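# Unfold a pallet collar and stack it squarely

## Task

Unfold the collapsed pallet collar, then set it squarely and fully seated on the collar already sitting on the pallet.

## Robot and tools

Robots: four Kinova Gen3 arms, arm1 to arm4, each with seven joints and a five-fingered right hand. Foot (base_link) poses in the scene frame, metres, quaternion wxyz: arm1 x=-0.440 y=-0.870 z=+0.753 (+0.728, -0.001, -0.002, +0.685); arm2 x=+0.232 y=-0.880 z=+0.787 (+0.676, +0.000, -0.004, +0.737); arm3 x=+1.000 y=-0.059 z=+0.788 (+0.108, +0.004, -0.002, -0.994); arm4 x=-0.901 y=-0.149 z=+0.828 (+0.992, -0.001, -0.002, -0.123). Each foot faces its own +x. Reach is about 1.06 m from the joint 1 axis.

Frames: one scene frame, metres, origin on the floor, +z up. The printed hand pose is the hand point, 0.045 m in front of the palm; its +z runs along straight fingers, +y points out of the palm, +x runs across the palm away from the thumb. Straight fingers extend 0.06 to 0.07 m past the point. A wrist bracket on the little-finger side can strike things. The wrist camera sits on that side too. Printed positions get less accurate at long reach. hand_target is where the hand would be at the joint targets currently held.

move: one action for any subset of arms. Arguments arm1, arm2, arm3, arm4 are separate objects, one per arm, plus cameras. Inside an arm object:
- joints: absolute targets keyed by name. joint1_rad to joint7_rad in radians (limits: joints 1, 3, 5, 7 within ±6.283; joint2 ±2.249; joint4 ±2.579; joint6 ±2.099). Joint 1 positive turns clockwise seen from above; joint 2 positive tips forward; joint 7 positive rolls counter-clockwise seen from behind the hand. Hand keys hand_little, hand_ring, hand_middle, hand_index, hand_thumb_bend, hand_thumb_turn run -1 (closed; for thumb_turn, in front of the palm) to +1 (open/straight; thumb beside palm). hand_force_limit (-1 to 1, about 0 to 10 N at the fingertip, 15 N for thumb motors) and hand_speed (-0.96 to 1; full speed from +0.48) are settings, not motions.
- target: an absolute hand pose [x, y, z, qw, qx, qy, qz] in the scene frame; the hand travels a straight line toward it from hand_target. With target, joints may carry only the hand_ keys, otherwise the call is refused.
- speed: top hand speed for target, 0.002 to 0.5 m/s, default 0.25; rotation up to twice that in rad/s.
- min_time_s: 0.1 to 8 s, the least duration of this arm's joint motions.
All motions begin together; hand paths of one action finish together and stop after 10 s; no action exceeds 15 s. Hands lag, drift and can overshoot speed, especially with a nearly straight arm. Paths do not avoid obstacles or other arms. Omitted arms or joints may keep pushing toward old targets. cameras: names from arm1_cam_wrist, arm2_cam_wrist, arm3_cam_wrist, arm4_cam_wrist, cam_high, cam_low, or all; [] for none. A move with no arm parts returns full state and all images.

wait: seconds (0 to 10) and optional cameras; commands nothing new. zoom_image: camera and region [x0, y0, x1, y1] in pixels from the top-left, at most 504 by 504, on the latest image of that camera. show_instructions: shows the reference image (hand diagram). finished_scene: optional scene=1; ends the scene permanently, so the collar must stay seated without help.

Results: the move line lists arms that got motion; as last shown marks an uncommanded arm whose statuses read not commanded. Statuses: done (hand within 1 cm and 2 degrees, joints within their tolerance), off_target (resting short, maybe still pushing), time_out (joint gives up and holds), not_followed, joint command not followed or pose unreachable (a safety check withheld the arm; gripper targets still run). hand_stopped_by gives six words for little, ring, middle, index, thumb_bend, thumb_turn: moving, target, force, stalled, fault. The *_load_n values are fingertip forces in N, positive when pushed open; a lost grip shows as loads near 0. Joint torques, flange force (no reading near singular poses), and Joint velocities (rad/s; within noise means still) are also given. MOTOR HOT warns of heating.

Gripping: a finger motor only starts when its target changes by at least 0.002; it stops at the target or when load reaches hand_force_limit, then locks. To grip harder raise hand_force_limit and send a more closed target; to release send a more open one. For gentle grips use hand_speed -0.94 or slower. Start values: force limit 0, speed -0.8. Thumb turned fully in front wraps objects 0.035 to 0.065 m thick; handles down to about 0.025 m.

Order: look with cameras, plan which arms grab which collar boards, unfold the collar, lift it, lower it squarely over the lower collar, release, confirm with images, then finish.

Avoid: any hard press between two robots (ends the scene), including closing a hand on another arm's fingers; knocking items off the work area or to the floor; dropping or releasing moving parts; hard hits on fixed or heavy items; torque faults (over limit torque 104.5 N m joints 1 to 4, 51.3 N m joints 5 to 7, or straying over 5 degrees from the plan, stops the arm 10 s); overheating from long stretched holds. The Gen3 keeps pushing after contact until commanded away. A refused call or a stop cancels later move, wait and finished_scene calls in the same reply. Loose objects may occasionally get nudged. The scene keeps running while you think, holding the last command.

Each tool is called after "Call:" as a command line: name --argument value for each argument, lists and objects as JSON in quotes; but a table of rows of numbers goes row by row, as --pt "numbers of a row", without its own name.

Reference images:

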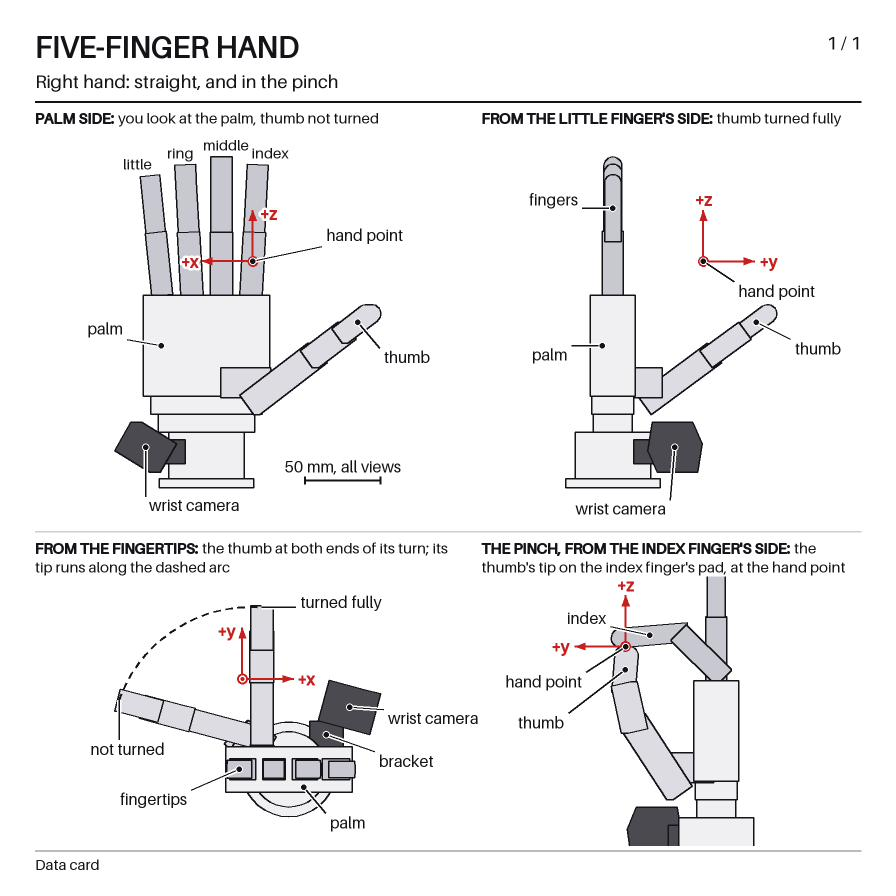

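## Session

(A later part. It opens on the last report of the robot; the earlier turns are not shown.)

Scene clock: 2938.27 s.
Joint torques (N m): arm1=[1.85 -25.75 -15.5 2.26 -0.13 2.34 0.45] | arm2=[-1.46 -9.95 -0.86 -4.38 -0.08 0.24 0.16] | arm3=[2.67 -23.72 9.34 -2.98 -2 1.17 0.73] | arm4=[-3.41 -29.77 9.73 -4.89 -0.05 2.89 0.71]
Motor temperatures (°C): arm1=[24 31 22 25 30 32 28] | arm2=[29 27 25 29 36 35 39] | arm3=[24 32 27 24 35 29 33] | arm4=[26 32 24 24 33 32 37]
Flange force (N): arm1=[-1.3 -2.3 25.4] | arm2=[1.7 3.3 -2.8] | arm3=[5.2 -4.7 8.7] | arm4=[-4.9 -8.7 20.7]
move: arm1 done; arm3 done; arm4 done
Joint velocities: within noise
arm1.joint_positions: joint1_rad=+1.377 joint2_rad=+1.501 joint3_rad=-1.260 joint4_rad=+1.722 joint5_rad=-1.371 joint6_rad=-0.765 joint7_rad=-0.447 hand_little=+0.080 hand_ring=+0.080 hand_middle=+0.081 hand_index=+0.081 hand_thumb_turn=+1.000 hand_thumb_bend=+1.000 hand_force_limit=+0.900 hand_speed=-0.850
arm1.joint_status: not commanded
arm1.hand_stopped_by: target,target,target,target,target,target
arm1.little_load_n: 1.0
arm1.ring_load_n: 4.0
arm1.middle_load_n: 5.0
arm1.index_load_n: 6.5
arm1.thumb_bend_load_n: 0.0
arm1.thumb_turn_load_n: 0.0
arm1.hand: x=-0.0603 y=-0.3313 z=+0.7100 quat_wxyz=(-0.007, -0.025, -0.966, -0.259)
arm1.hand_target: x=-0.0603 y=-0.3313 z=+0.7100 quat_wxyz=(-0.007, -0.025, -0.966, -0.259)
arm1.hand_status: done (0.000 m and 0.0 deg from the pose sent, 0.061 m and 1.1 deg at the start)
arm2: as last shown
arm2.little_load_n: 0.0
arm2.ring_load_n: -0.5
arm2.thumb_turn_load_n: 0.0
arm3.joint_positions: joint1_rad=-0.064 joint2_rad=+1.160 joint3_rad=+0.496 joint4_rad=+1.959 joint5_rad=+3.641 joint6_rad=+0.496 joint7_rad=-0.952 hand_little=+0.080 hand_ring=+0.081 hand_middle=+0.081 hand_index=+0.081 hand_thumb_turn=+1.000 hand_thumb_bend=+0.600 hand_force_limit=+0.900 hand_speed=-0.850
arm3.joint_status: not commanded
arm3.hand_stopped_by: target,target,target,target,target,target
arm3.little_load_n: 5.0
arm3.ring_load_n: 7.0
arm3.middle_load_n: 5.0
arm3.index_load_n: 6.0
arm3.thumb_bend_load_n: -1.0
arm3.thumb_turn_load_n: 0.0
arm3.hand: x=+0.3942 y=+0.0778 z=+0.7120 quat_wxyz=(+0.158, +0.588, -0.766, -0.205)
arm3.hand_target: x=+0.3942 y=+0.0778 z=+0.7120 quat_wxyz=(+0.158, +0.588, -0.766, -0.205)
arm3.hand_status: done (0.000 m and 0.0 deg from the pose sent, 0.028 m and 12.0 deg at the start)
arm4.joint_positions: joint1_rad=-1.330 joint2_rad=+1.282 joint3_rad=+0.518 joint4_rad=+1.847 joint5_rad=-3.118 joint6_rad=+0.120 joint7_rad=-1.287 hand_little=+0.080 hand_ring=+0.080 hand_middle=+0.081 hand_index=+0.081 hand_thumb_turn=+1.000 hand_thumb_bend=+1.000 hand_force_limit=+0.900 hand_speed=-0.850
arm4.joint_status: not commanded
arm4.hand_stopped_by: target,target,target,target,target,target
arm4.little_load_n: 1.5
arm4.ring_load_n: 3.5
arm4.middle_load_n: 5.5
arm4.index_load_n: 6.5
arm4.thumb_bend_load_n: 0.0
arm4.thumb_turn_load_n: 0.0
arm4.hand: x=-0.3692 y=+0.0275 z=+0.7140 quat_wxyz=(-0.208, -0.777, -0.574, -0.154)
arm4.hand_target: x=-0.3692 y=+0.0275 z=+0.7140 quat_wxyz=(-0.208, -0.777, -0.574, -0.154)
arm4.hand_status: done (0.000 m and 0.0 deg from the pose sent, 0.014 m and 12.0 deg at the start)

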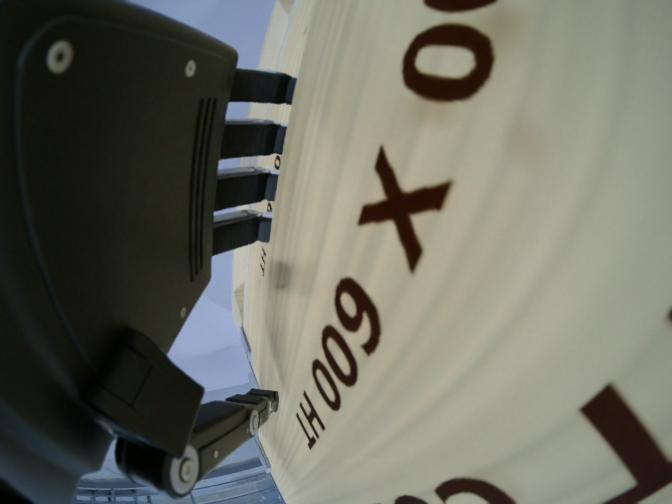

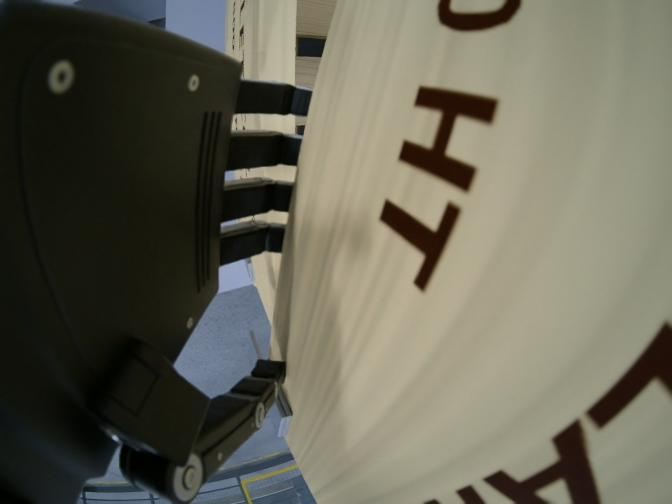

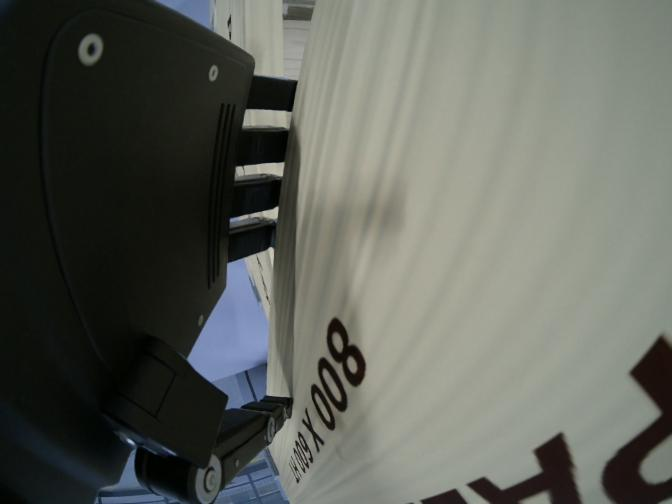

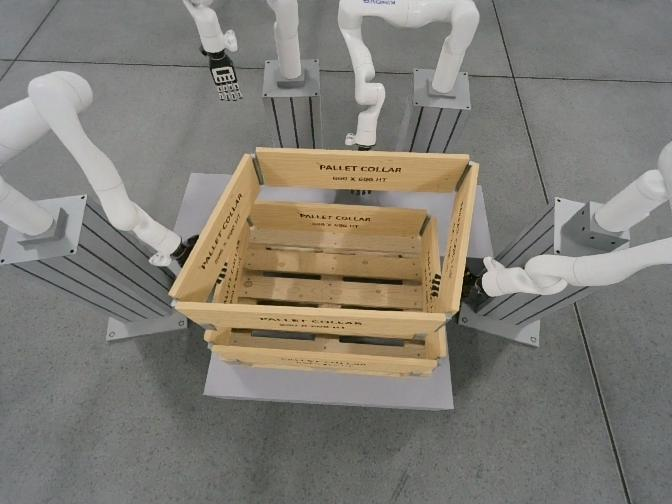

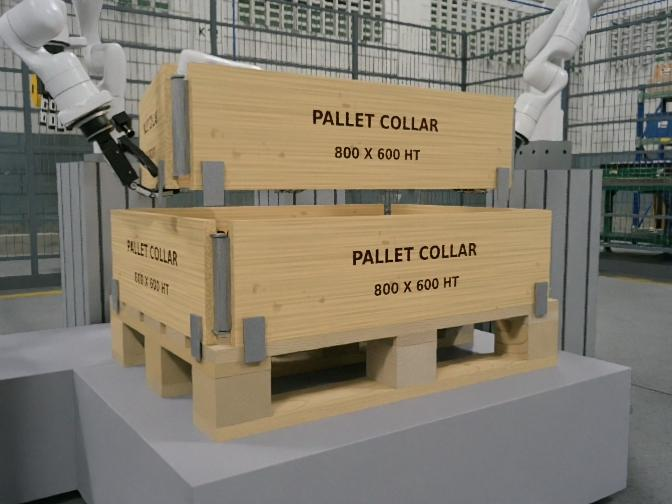

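Great. Final opening step.

Call:
move --arm4 '{"target": [-0.3844, 0.0245, 0.714, 0.1908, 0.7122, 0.6526, 0.1748], "speed": 0.04}' --arm1 '{"target": [0.0001, -0.3402, 0.710, 0.0043, 0.0160, 0.9658, 0.2588], "speed": 0.04}' --arm3 '{"target": [0.3700, 0.0874, 0.712, -0.1782, -0.6649, 0.7007, 0.1877], "speed": 0.04}' --cameras '["all"]'

Scene clock: 2945.40 s.
Joint torques (N m): arm1=[3.63 -28.25 -15.48 0.31 -0.28 2.12 0.39] | arm2=[-1.5 -9.9 -0.81 -4.43 -0.04 0.27 0.11] | arm3=[2.71 -25.82 8 -4.86 -1.97 1.63 0.79] | arm4=[-3.69 -28.29 8.49 -3.15 -1.11 3.34 0.76]
Motor temperatures (°C): arm1=[24 31 22 25 30 32 28] | arm2=[29 27 25 29 36 35 39] | arm3=[24 32 27 24 35 29 33] | arm4=[26 32 24 24 33 32 37]
Flange force (N): arm1=[0.2 -1.4 25.1] | arm2=[1.5 3.8 -3.0] | arm3=[5.3 -4.3 9.1] | arm4=[-6.2 -8.4 20.9]
move: arm1 done; arm3 done; arm4 done
Joint velocities: within noise
arm1.joint_positions: joint1_rad=+1.431 joint2_rad=+1.518 joint3_rad=-1.275 joint4_rad=+1.564 joint5_rad=-1.569 joint6_rad=-0.757 joint7_rad=-0.122 hand_little=+0.080 hand_ring=+0.080 hand_middle=+0.081 hand_index=+0.081 hand_thumb_turn=+1.000 hand_thumb_bend=+1.000 hand_force_limit=+0.900 hand_speed=-0.850
arm1.joint_status: not commanded
arm1.hand_stopped_by: target,target,target,target,target,target
arm1.little_load_n: 1.5
arm1.ring_load_n: 4.5
arm1.middle_load_n: 5.0
arm1.index_load_n: 6.0
arm1.thumb_bend_load_n: 0.0
arm1.thumb_turn_load_n: 0.0
arm1.hand: x=+0.0001 y=-0.3402 z=+0.7100 quat_wxyz=(-0.004, -0.016, -0.966, -0.259)
arm1.hand_target: x=+0.0001 y=-0.3402 z=+0.7100 quat_wxyz=(-0.004, -0.016, -0.966, -0.259)
arm1.hand_status: done (0.000 m and 0.0 deg from the pose sent, 0.061 m and 1.1 deg at the start)
arm2: as last shown
arm2.ring_load_n: 0.0
arm3.joint_positions: joint1_rad=+0.083 joint2_rad=+1.155 joint3_rad=+0.469 joint4_rad=+1.890 joint5_rad=+3.887 joint6_rad=+0.563 joint7_rad=-0.873 hand_little=+0.080 hand_ring=+0.081 hand_middle=+0.081 hand_index=+0.081 hand_thumb_turn=+1.000 hand_thumb_bend=+0.600 hand_force_limit=+0.900 hand_speed=-0.850
arm3.joint_status: not commanded
arm3.hand_stopped_by: target,target,target,target,target,target
arm3.little_load_n: 5.5
arm3.ring_load_n: 7.5
arm3.middle_load_n: 5.0
arm3.index_load_n: 6.5
arm3.thumb_bend_load_n: -1.5
arm3.thumb_turn_load_n: 0.0
arm3.hand: x=+0.3700 y=+0.0874 z=+0.7120 quat_wxyz=(+0.178, +0.665, -0.701, -0.188)
arm3.hand_target: x=+0.3700 y=+0.0874 z=+0.7120 quat_wxyz=(+0.178, +0.665, -0.701, -0.188)
arm3.hand_status: done (0.000 m and 0.0 deg from the pose sent, 0.026 m and 12.0 deg at the start)
arm4.joint_positions: joint1_rad=-1.319 joint2_rad=+1.287 joint3_rad=+0.520 joint4_rad=+2.014 joint5_rad=-3.018 joint6_rad=+0.395 joint7_rad=-1.191 hand_little=+0.080 hand_ring=+0.080 hand_middle=+0.081 hand_index=+0.081 hand_thumb_turn=+1.000 hand_thumb_bend=+1.000 hand_force_limit=+0.900 hand_speed=-0.850
arm4.joint_status: not commanded
arm4.hand_stopped_by: target,target,target,target,target,target
arm4.little_load_n: 1.5
arm4.ring_load_n: 3.5
arm4.middle_load_n: 5.5
arm4.index_load_n: 6.5
arm4.thumb_bend_load_n: 0.0
arm4.thumb_turn_load_n: 0.0
arm4.hand: x=-0.3844 y=+0.0245 z=+0.7140 quat_wxyz=(-0.191, -0.712, -0.653, -0.175)
arm4.hand_target: x=-0.3844 y=+0.0245 z=+0.7140 quat_wxyz=(-0.191, -0.712, -0.653, -0.175)
arm4.hand_status: done (0.000 m and 0.0 deg from the pose sent, 0.015 m and 12.0 deg at the start)
pictures: arm1_cam_wrist, arm2_cam_wrist, arm3_cam_wrist, arm4_cam_wrist, cam_high, cam_low

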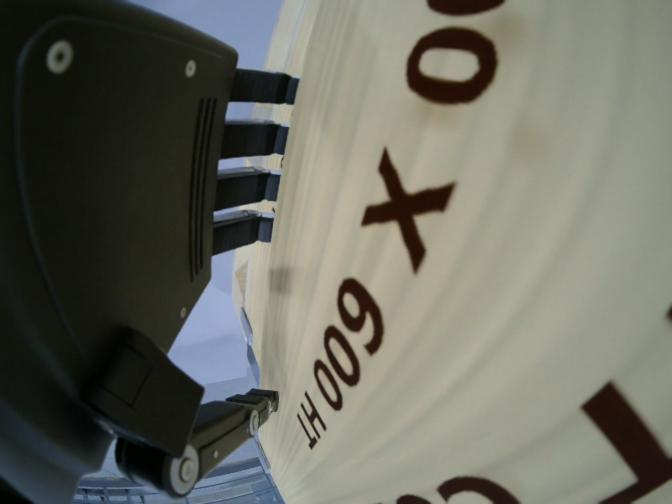

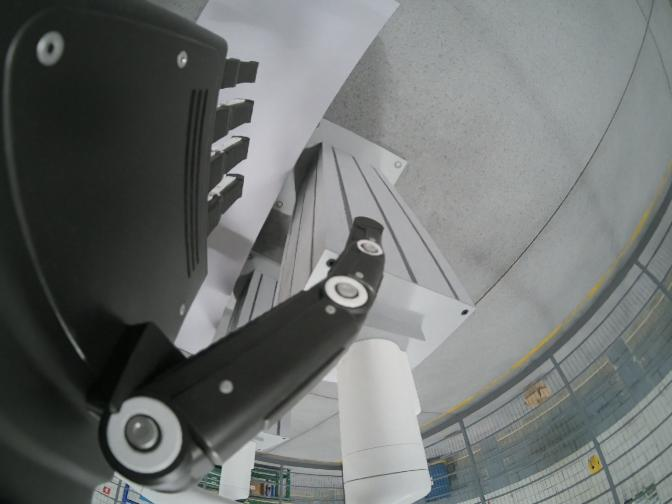

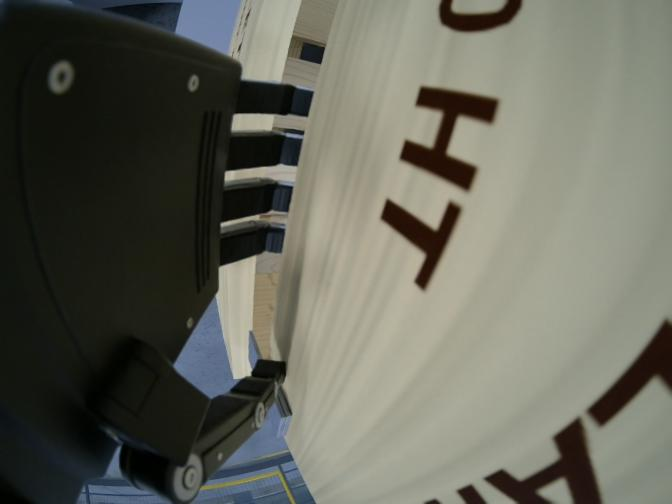

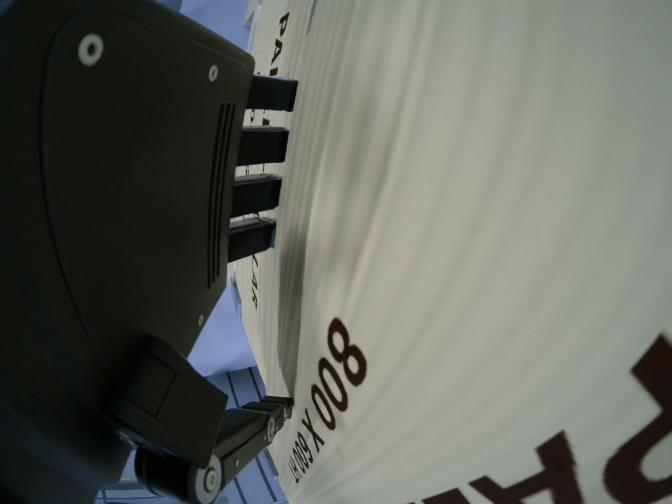

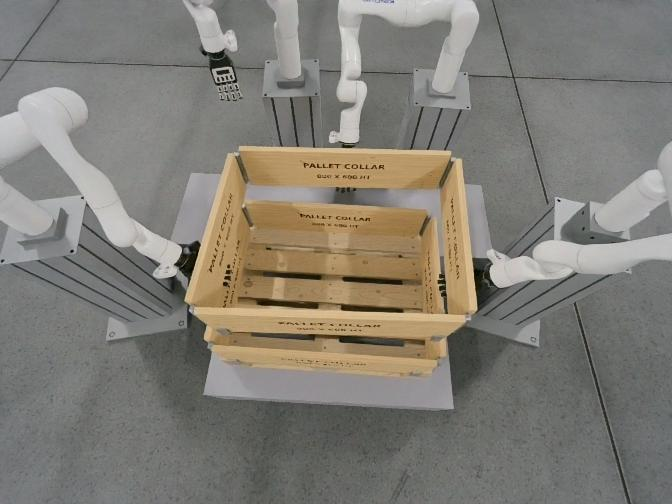

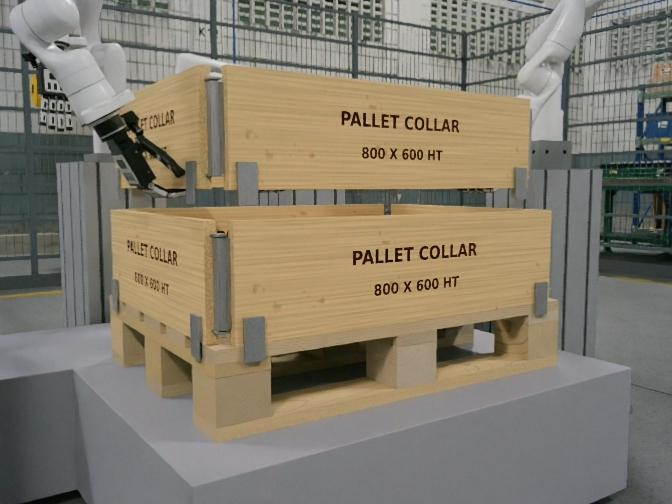

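Call:
zoom_image --camera "cam_high" --region '[180, 140, 480, 390]'

Call:
zoom_image --camera "cam_low" --region '[90, 50, 330, 290]'

Call:
zoom_image --camera "cam_low" --region '[330, 50, 570, 290]'

Scaled by 1.680.

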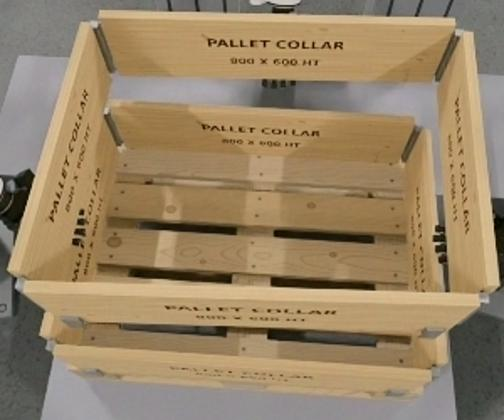

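Scaled by 2.100.

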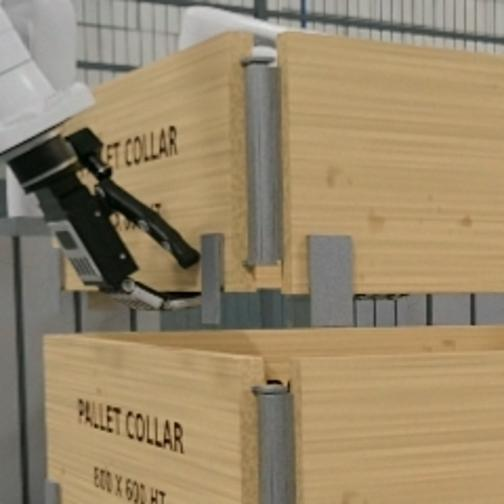

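Scaled by 2.100.

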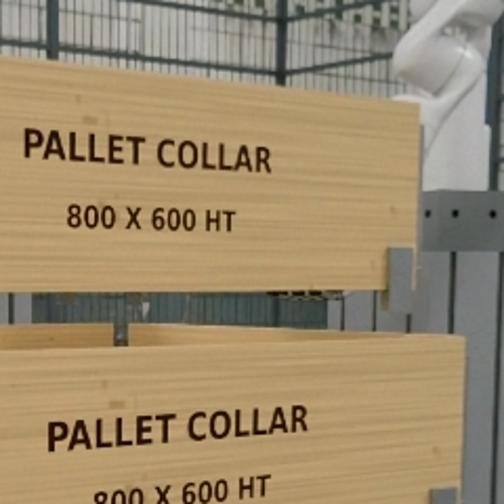

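Call:
move --arm4 '{"target": [-0.3586, 0.1070, 0.714, 0.1904, 0.7105, 0.6544, 0.1754], "speed": 0.04}' --arm1 '{"target": [0.0260, -0.2783, 0.710, 0.0111, 0.0413, 0.9650, 0.2586], "speed": 0.04}' --arm3 '{"target": [0.3919, 0.1290, 0.712, -0.1787, -0.6668, 0.6989, 0.1873], "speed": 0.04}' --cameras '["all"]'

Call:
zoom_image --camera "cam_high" --region '[180, 140, 480, 390]'

Call:
zoom_image --camera "cam_low" --region '[90, 50, 330, 290]'

Call:
zoom_image --camera "cam_low" --region '[360, 50, 600, 290]'

Scene clock: 2996.27 s.
Joint torques (N m): arm1=[0.78 -31.72 -17.45 -0.25 -0.41 3.65 0.43] | arm2=[-1.51 -9.93 -0.84 -4.41 -0.03 0.25 0.11] | arm3=[0.29 -27.78 6.22 -7.89 -2.36 3.57 0.91] | arm4=[-0.77 -31.53 12.44 -6.77 0.07 3.23 1.08]
Motor temperatures (°C): arm1=[24 31 22 25 30 32 28] | arm2=[29 27 25 29 36 35 39] | arm3=[24 33 27 24 35 29 33] | arm4=[26 31 24 24 33 33 37]
Flange force (N): arm1=[-0.3 -6.6 21.5] | arm2=[1.7 3.7 -3.1] | arm3=[2.5 -8.4 6.3] | arm4=[-2.8 -14.8 17.3]
move: arm1 done; arm3 done; arm4 done
Joint velocities: within noise
arm1.joint_positions: joint1_rad=+1.286 joint2_rad=+1.543 joint3_rad=-1.296 joint4_rad=+1.346 joint5_rad=-1.619 joint6_rad=-0.790 joint7_rad=-0.093 hand_little=+0.080 hand_ring=+0.080 hand_middle=+0.081 hand_index=+0.081 hand_thumb_turn=+1.000 hand_thumb_bend=+1.000 hand_force_limit=+0.900 hand_speed=-0.850
arm1.joint_status: not commanded
arm1.hand_stopped_by: target,target,target,target,target,target
arm1.little_load_n: 1.5
arm1.ring_load_n: 4.0
arm1.middle_load_n: 5.0
arm1.index_load_n: 6.0
arm1.thumb_bend_load_n: 0.0
arm1.thumb_turn_load_n: 0.0
arm1.hand: x=+0.0260 y=-0.2783 z=+0.7100 quat_wxyz=(-0.011, -0.041, -0.965, -0.259)
arm1.hand_target: x=+0.0260 y=-0.2783 z=+0.7100 quat_wxyz=(-0.011, -0.041, -0.965, -0.259)
arm1.hand_status: done (0.000 m and 0.0 deg from the pose sent, 0.067 m and 3.0 deg at the start)
arm2: as last shown
arm3.joint_positions: joint1_rad=+0.173 joint2_rad=+1.161 joint3_rad=+0.495 joint4_rad=+1.920 joint5_rad=+3.939 joint6_rad=+0.643 joint7_rad=-0.826 hand_little=+0.081 hand_ring=+0.081 hand_middle=+0.081 hand_index=+0.081 hand_thumb_turn=+1.000 hand_thumb_bend=+0.600 hand_force_limit=+0.900 hand_speed=-0.850
arm3.joint_status: not commanded
arm3.hand_stopped_by: target,target,target,target,target,target
arm3.little_load_n: 5.5
arm3.ring_load_n: 7.5
arm3.middle_load_n: 5.0
arm3.index_load_n: 6.0
arm3.thumb_bend_load_n: -1.5
arm3.thumb_turn_load_n: 0.0
arm3.hand: x=+0.3919 y=+0.1290 z=+0.7120 quat_wxyz=(+0.179, +0.667, -0.699, -0.187)
arm3.hand_target: x=+0.3919 y=+0.1290 z=+0.7120 quat_wxyz=(+0.179, +0.667, -0.699, -0.187)
arm3.hand_status: done (0.000 m and 0.0 deg from the pose sent, 0.047 m and 0.3 deg at the start)
arm4.joint_positions: joint1_rad=-1.372 joint2_rad=+1.278 joint3_rad=+0.497 joint4_rad=+1.778 joint5_rad=-3.038 joint6_rad=+0.129 joint7_rad=-1.218 hand_little=+0.080 hand_ring=+0.080 hand_middle=+0.081 hand_index=+0.081 hand_thumb_turn=+1.000 hand_thumb_bend=+1.000 hand_force_limit=+0.900 hand_speed=-0.850
arm4.joint_status: not commanded
arm4.hand_stopped_by: target,target,target,target,target,target
arm4.little_load_n: 1.5
arm4.ring_load_n: 3.0
arm4.middle_load_n: 5.0
arm4.index_load_n: 6.5
arm4.thumb_bend_load_n: 0.0
arm4.thumb_turn_load_n: 0.0
arm4.hand: x=-0.3586 y=+0.1070 z=+0.7140 quat_wxyz=(-0.190, -0.710, -0.654, -0.175)
arm4.hand_target: x=-0.3586 y=+0.1070 z=+0.7140 quat_wxyz=(-0.190, -0.710, -0.654, -0.175)
arm4.hand_status: done (0.000 m and 0.0 deg from the pose sent, 0.086 m and 0.3 deg at the start)
pictures: arm1_cam_wrist, arm2_cam_wrist, arm3_cam_wrist, arm4_cam_wrist, cam_high, cam_low

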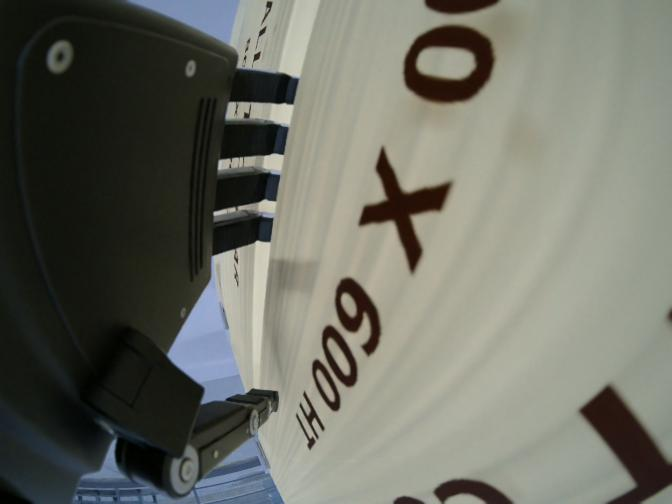

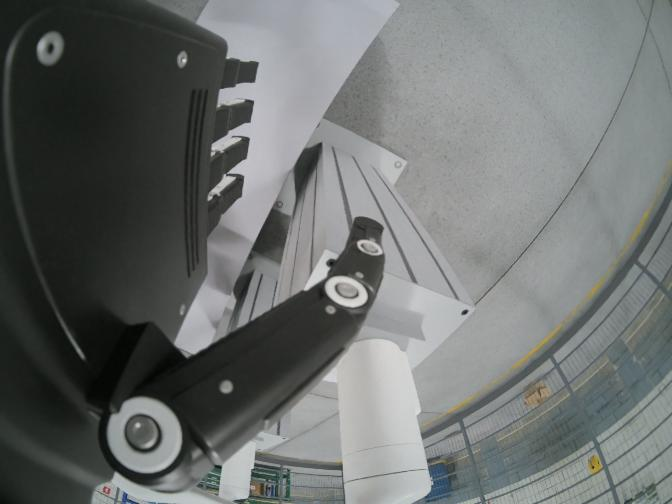

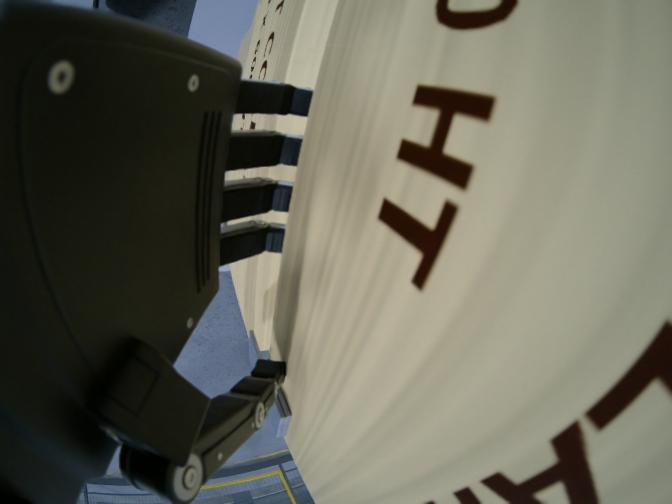

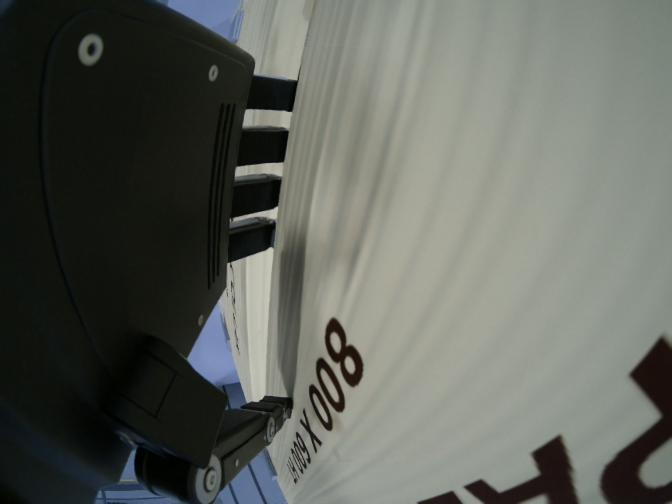

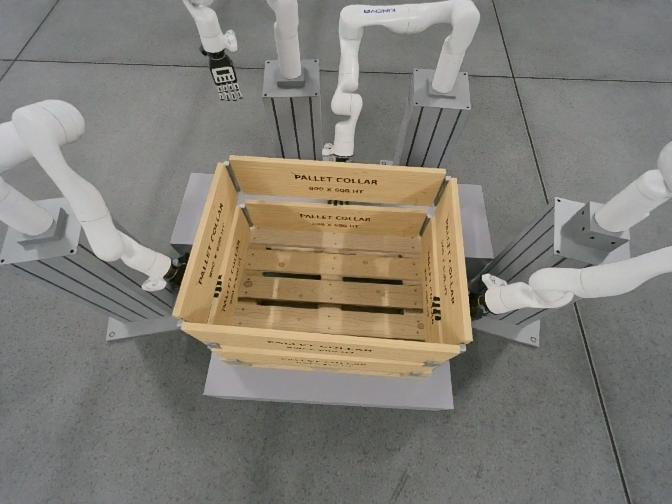

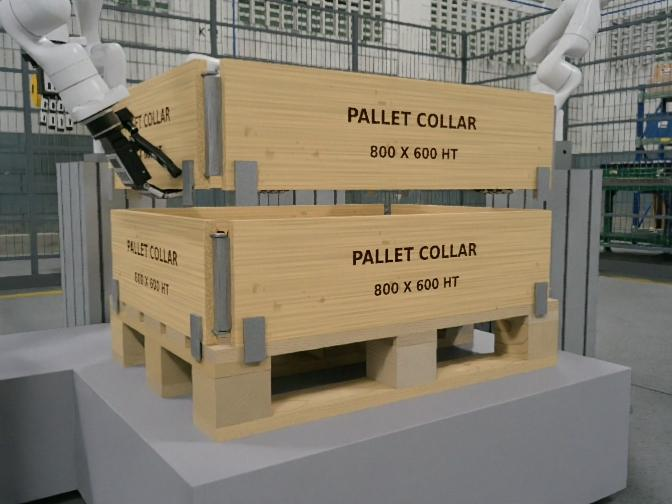

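Scaled by 1.680.

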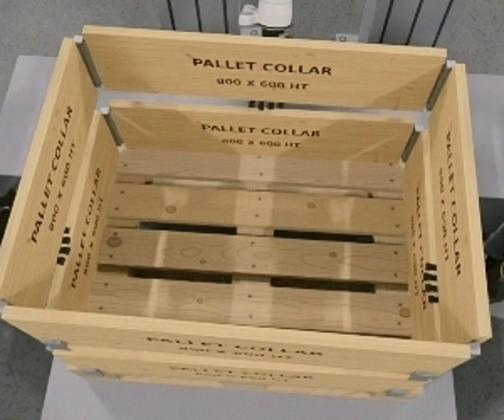

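Scaled by 2.100.

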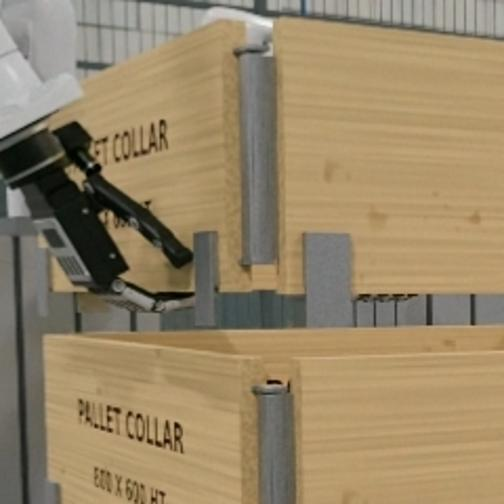

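Scaled by 2.100.

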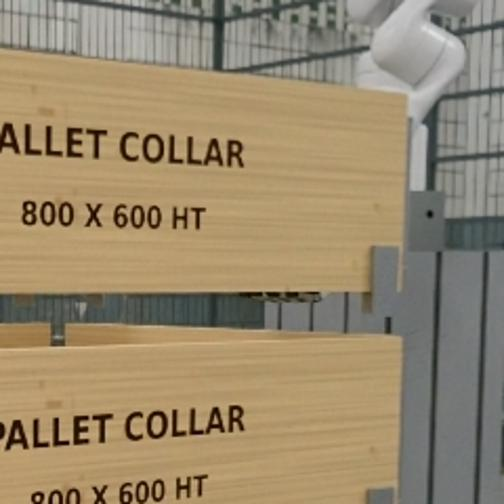

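Call:
zoom_image --camera "cam_low" --region '[180, 140, 260, 240]'

Call:
zoom_image --camera "cam_low" --region '[500, 140, 580, 240]'

Call:
zoom_image --camera "cam_low" --region '[90, 140, 190, 240]'

Scaled by 5.040.

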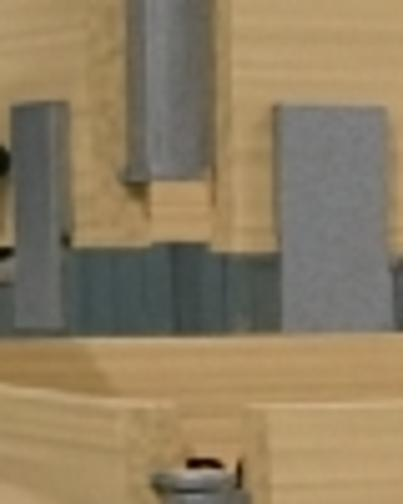

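Scaled by 5.040.

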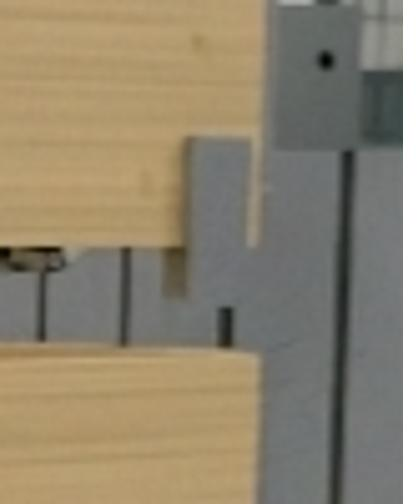

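Scaled by 5.040.

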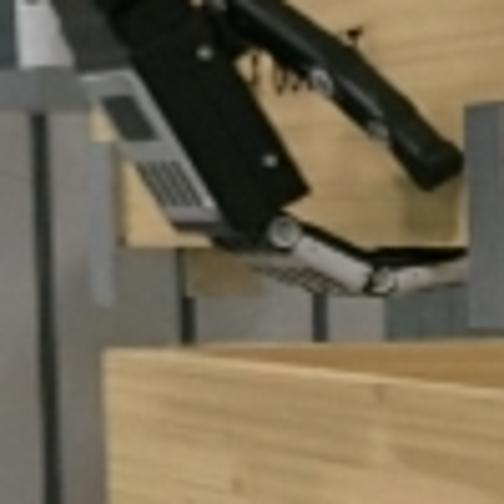

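Call:
zoom_image --camera "cam_high" --region '[200, 140, 300, 240]'

Call:
zoom_image --camera "cam_high" --region '[390, 150, 490, 250]'

Call:
zoom_image --camera "cam_high" --region '[160, 290, 260, 390]'

Call:
zoom_image --camera "cam_high" --region '[400, 300, 500, 400]'

Scaled by 5.040.

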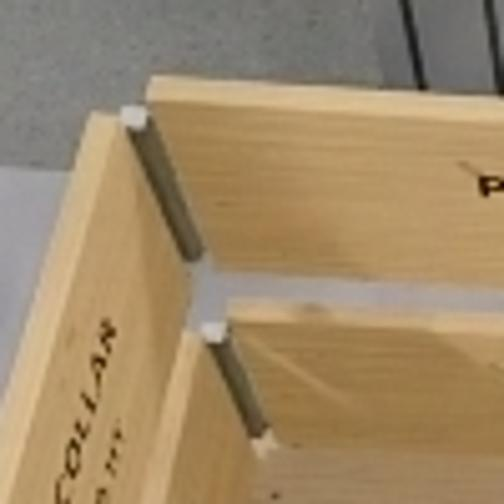

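Scaled by 5.040.

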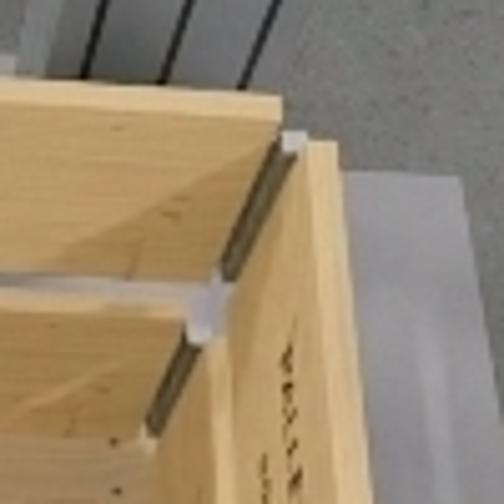

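Scaled by 5.040.

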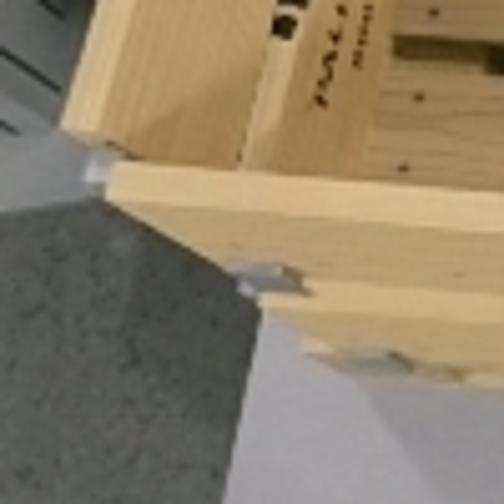

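Scaled by 5.040.

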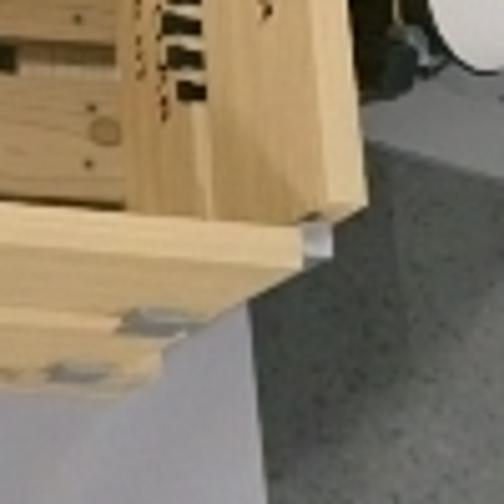

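Call:
move --arm4 '{"target": [-0.3570, 0.1063, 0.702, 0.1897, 0.7081, 0.6569, 0.1760], "speed": 0.03}' --arm1 '{"target": [0.0308, -0.2724, 0.698, 0.0088, 0.0329, 0.9653, 0.2587], "speed": 0.03}' --arm3 '{"target": [0.3946, 0.1417, 0.700, -0.1793, -0.6692, 0.6966, 0.1866], "speed": 0.03}' --cameras '["cam_high", "cam_low", "arm1_cam_wrist", "arm3_cam_wrist", "arm4_cam_wrist"]'

Call:
zoom_image --camera "cam_low" --region '[180, 140, 260, 240]'

Call:
zoom_image --camera "cam_low" --region '[500, 140, 580, 240]'

Call:
zoom_image --camera "cam_low" --region '[90, 140, 190, 240]'

Call:
zoom_image --camera "cam_high" --region '[200, 140, 300, 240]'

Call:
zoom_image --camera "cam_high" --region '[390, 150, 490, 250]'

Call:
zoom_image --camera "cam_high" --region '[160, 290, 260, 390]'

Call:
zoom_image --camera "cam_high" --region '[400, 300, 500, 400]'

Scene clock: 3137.63 s.
Joint torques (N m): arm1=[0.75 -32.34 -17.21 -0.08 -0.57 3.67 0.44] | arm2=[-1.46 -9.86 -0.86 -4.42 0 0.21 0.14] | arm3=[0.88 -26.45 6.3 -5.39 -1.96 2.9 0.85] | arm4=[-1.94 -30.92 10.59 -5.16 -0.07 2.73 0.84]
Motor temperatures (°C): arm1=[24 32 23 25 30 32 28] | arm2=[29 27 25 29 36 34 39] | arm3=[24 34 26 24 35 29 33] | arm4=[26 32 25 25 32 33 37]
Flange force (N): arm1=[-0.1 -6.9 21.1] | arm2=[1.5 3.6 -3.3] | arm3=[2.5 -4.7 8.5] | arm4=[-2.5 -10.8 19.5]
move: arm1 done; arm3 done; arm4 done
Joint velocities: within noise
arm1.joint_positions: joint1_rad=+1.273 joint2_rad=+1.571 joint3_rad=-1.300 joint4_rad=+1.295 joint5_rad=-1.637 joint6_rad=-0.788 joint7_rad=-0.026 hand_little=+0.080 hand_ring=+0.080 hand_middle=+0.081 hand_index=+0.081 hand_thumb_turn=+1.000 hand_thumb_bend=+1.000 hand_force_limit=+0.900 hand_speed=-0.850
arm1.joint_status: not commanded
arm1.hand_stopped_by: target,target,target,target,target,target
arm1.little_load_n: 1.0
arm1.ring_load_n: 4.5
arm1.middle_load_n: 4.5
arm1.index_load_n: 6.5
arm1.thumb_bend_load_n: 0.0
arm1.thumb_turn_load_n: 0.0
arm1.hand: x=+0.0308 y=-0.2724 z=+0.6980 quat_wxyz=(-0.009, -0.033, -0.965, -0.259)
arm1.hand_target: x=+0.0308 y=-0.2724 z=+0.6980 quat_wxyz=(-0.009, -0.033, -0.965, -0.259)
arm1.hand_status: done (0.000 m and 0.0 deg from the pose sent, 0.014 m and 1.0 deg at the start)
arm2: as last shown
arm3.joint_positions: joint1_rad=+0.204 joint2_rad=+1.195 joint3_rad=+0.499 joint4_rad=+1.900 joint5_rad=+3.946 joint6_rad=+0.671 joint7_rad=-0.809 hand_little=+0.081 hand_ring=+0.081 hand_middle=+0.081 hand_index=+0.081 hand_thumb_turn=+1.000 hand_thumb_bend=+0.600 hand_force_limit=+0.900 hand_speed=-0.850
arm3.joint_status: not commanded
arm3.hand_stopped_by: target,target,target,target,target,target
arm3.little_load_n: 6.0
arm3.ring_load_n: 8.0
arm3.middle_load_n: 5.0
arm3.index_load_n: 6.0
arm3.thumb_bend_load_n: -1.5
arm3.thumb_turn_load_n: 0.0
arm3.hand: x=+0.3946 y=+0.1417 z=+0.7000 quat_wxyz=(+0.179, +0.669, -0.697, -0.187)
arm3.hand_target: x=+0.3946 y=+0.1417 z=+0.7000 quat_wxyz=(+0.179, +0.669, -0.697, -0.187)
arm3.hand_status: done (0.000 m and 0.0 deg from the pose sent, 0.018 m and 0.4 deg at the start)
arm4.joint_positions: joint1_rad=-1.366 joint2_rad=+1.307 joint3_rad=+0.495 joint4_rad=+1.766 joint5_rad=-3.040 joint6_rad=+0.148 joint7_rad=-1.219 hand_little=+0.080 hand_ring=+0.080 hand_middle=+0.081 hand_index=+0.081 hand_thumb_turn=+1.000 hand_thumb_bend=+1.000 hand_force_limit=+0.900 hand_speed=-0.850
arm4.joint_status: not commanded
arm4.hand_stopped_by: target,target,target,target,target,target
arm4.little_load_n: 2.0
arm4.ring_load_n: 3.5
arm4.middle_load_n: 5.0
arm4.index_load_n: 6.5
arm4.thumb_bend_load_n: 0.0
arm4.thumb_turn_load_n: 0.5
arm4.hand: x=-0.3570 y=+0.1063 z=+0.7020 quat_wxyz=(-0.190, -0.708, -0.657, -0.176)
arm4.hand_target: x=-0.3570 y=+0.1063 z=+0.7020 quat_wxyz=(-0.190, -0.708, -0.657, -0.176)
arm4.hand_status: done (0.000 m and 0.0 deg from the pose sent, 0.012 m and 0.4 deg at the start)
pictures: arm1_cam_wrist, arm3_cam_wrist, arm4_cam_wrist, cam_high, cam_low

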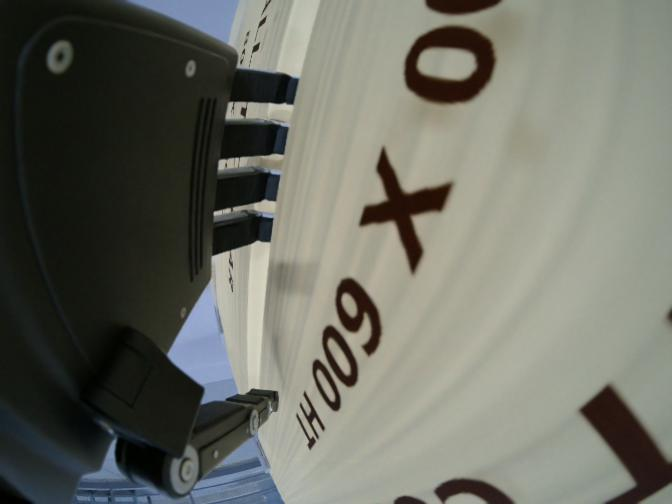

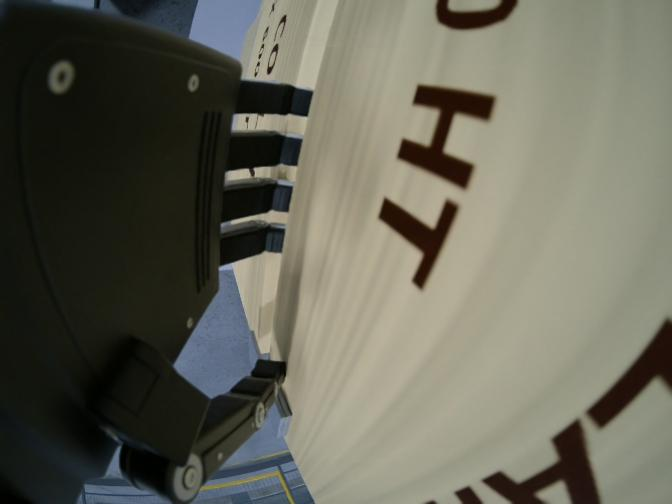

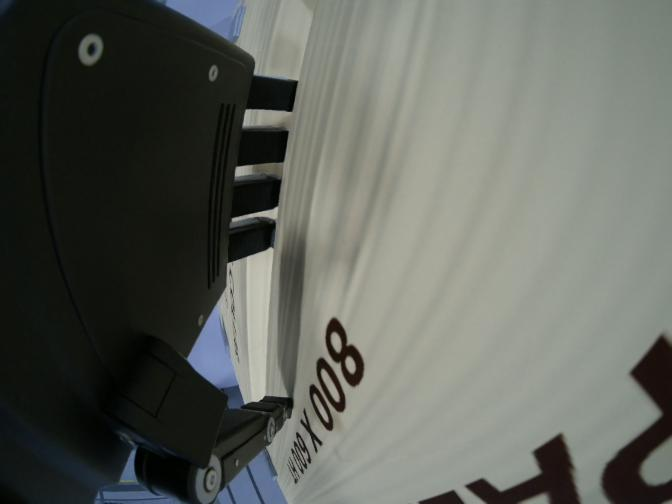

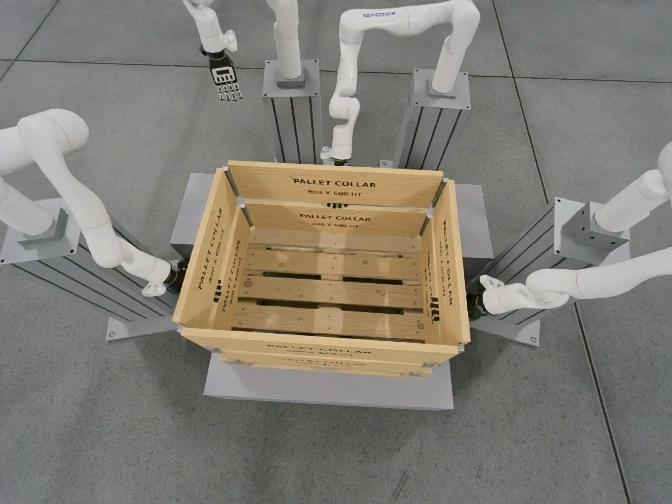

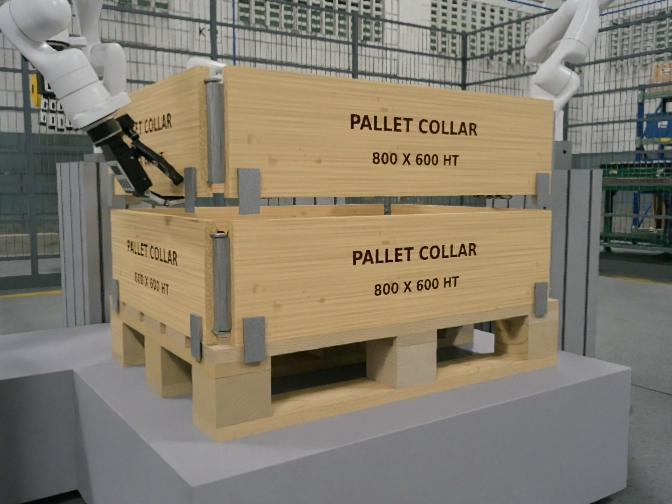

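Scaled by 5.040.

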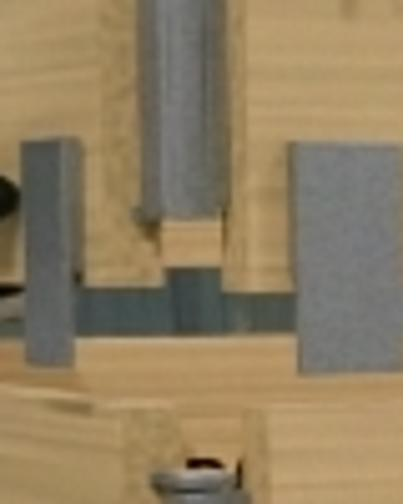

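Scaled by 5.040.

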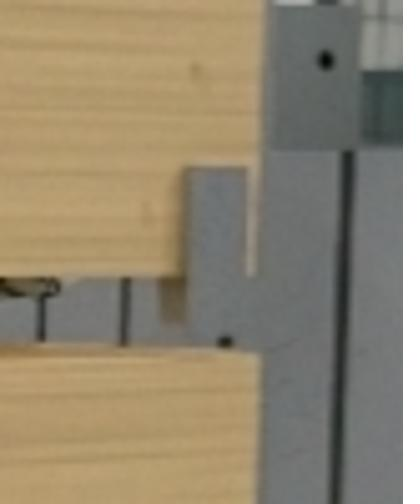

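Scaled by 5.040.

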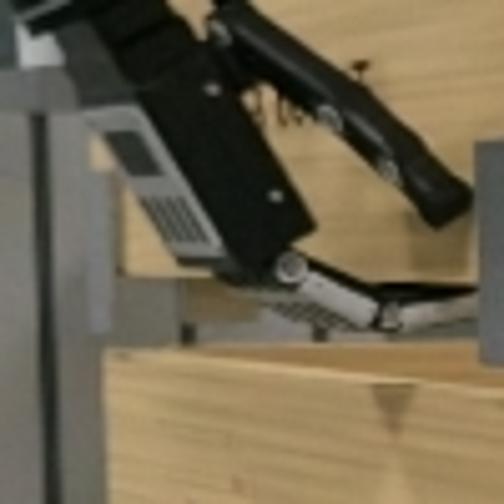

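Scaled by 5.040.

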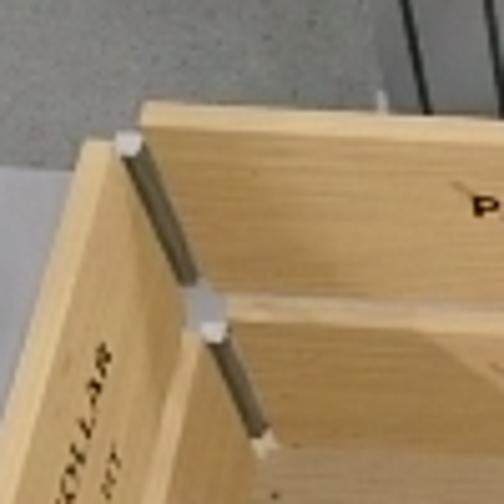

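Scaled by 5.040.

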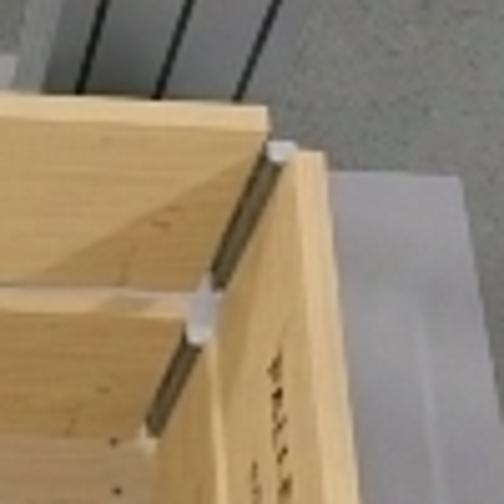

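Scaled by 5.040.

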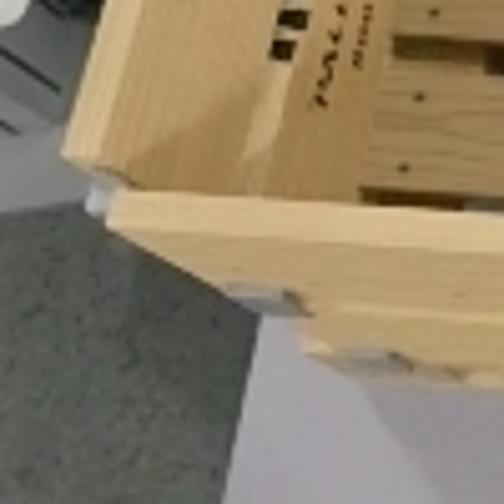

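Scaled by 5.040.

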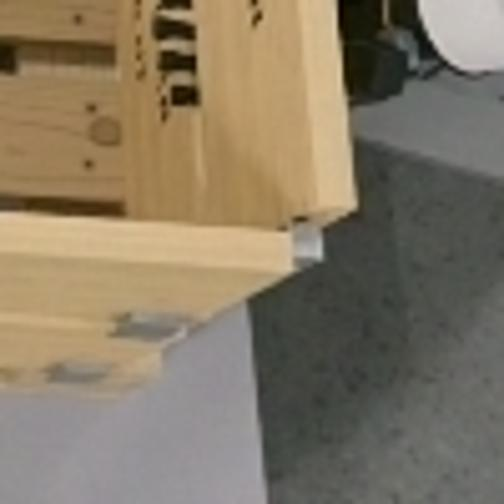

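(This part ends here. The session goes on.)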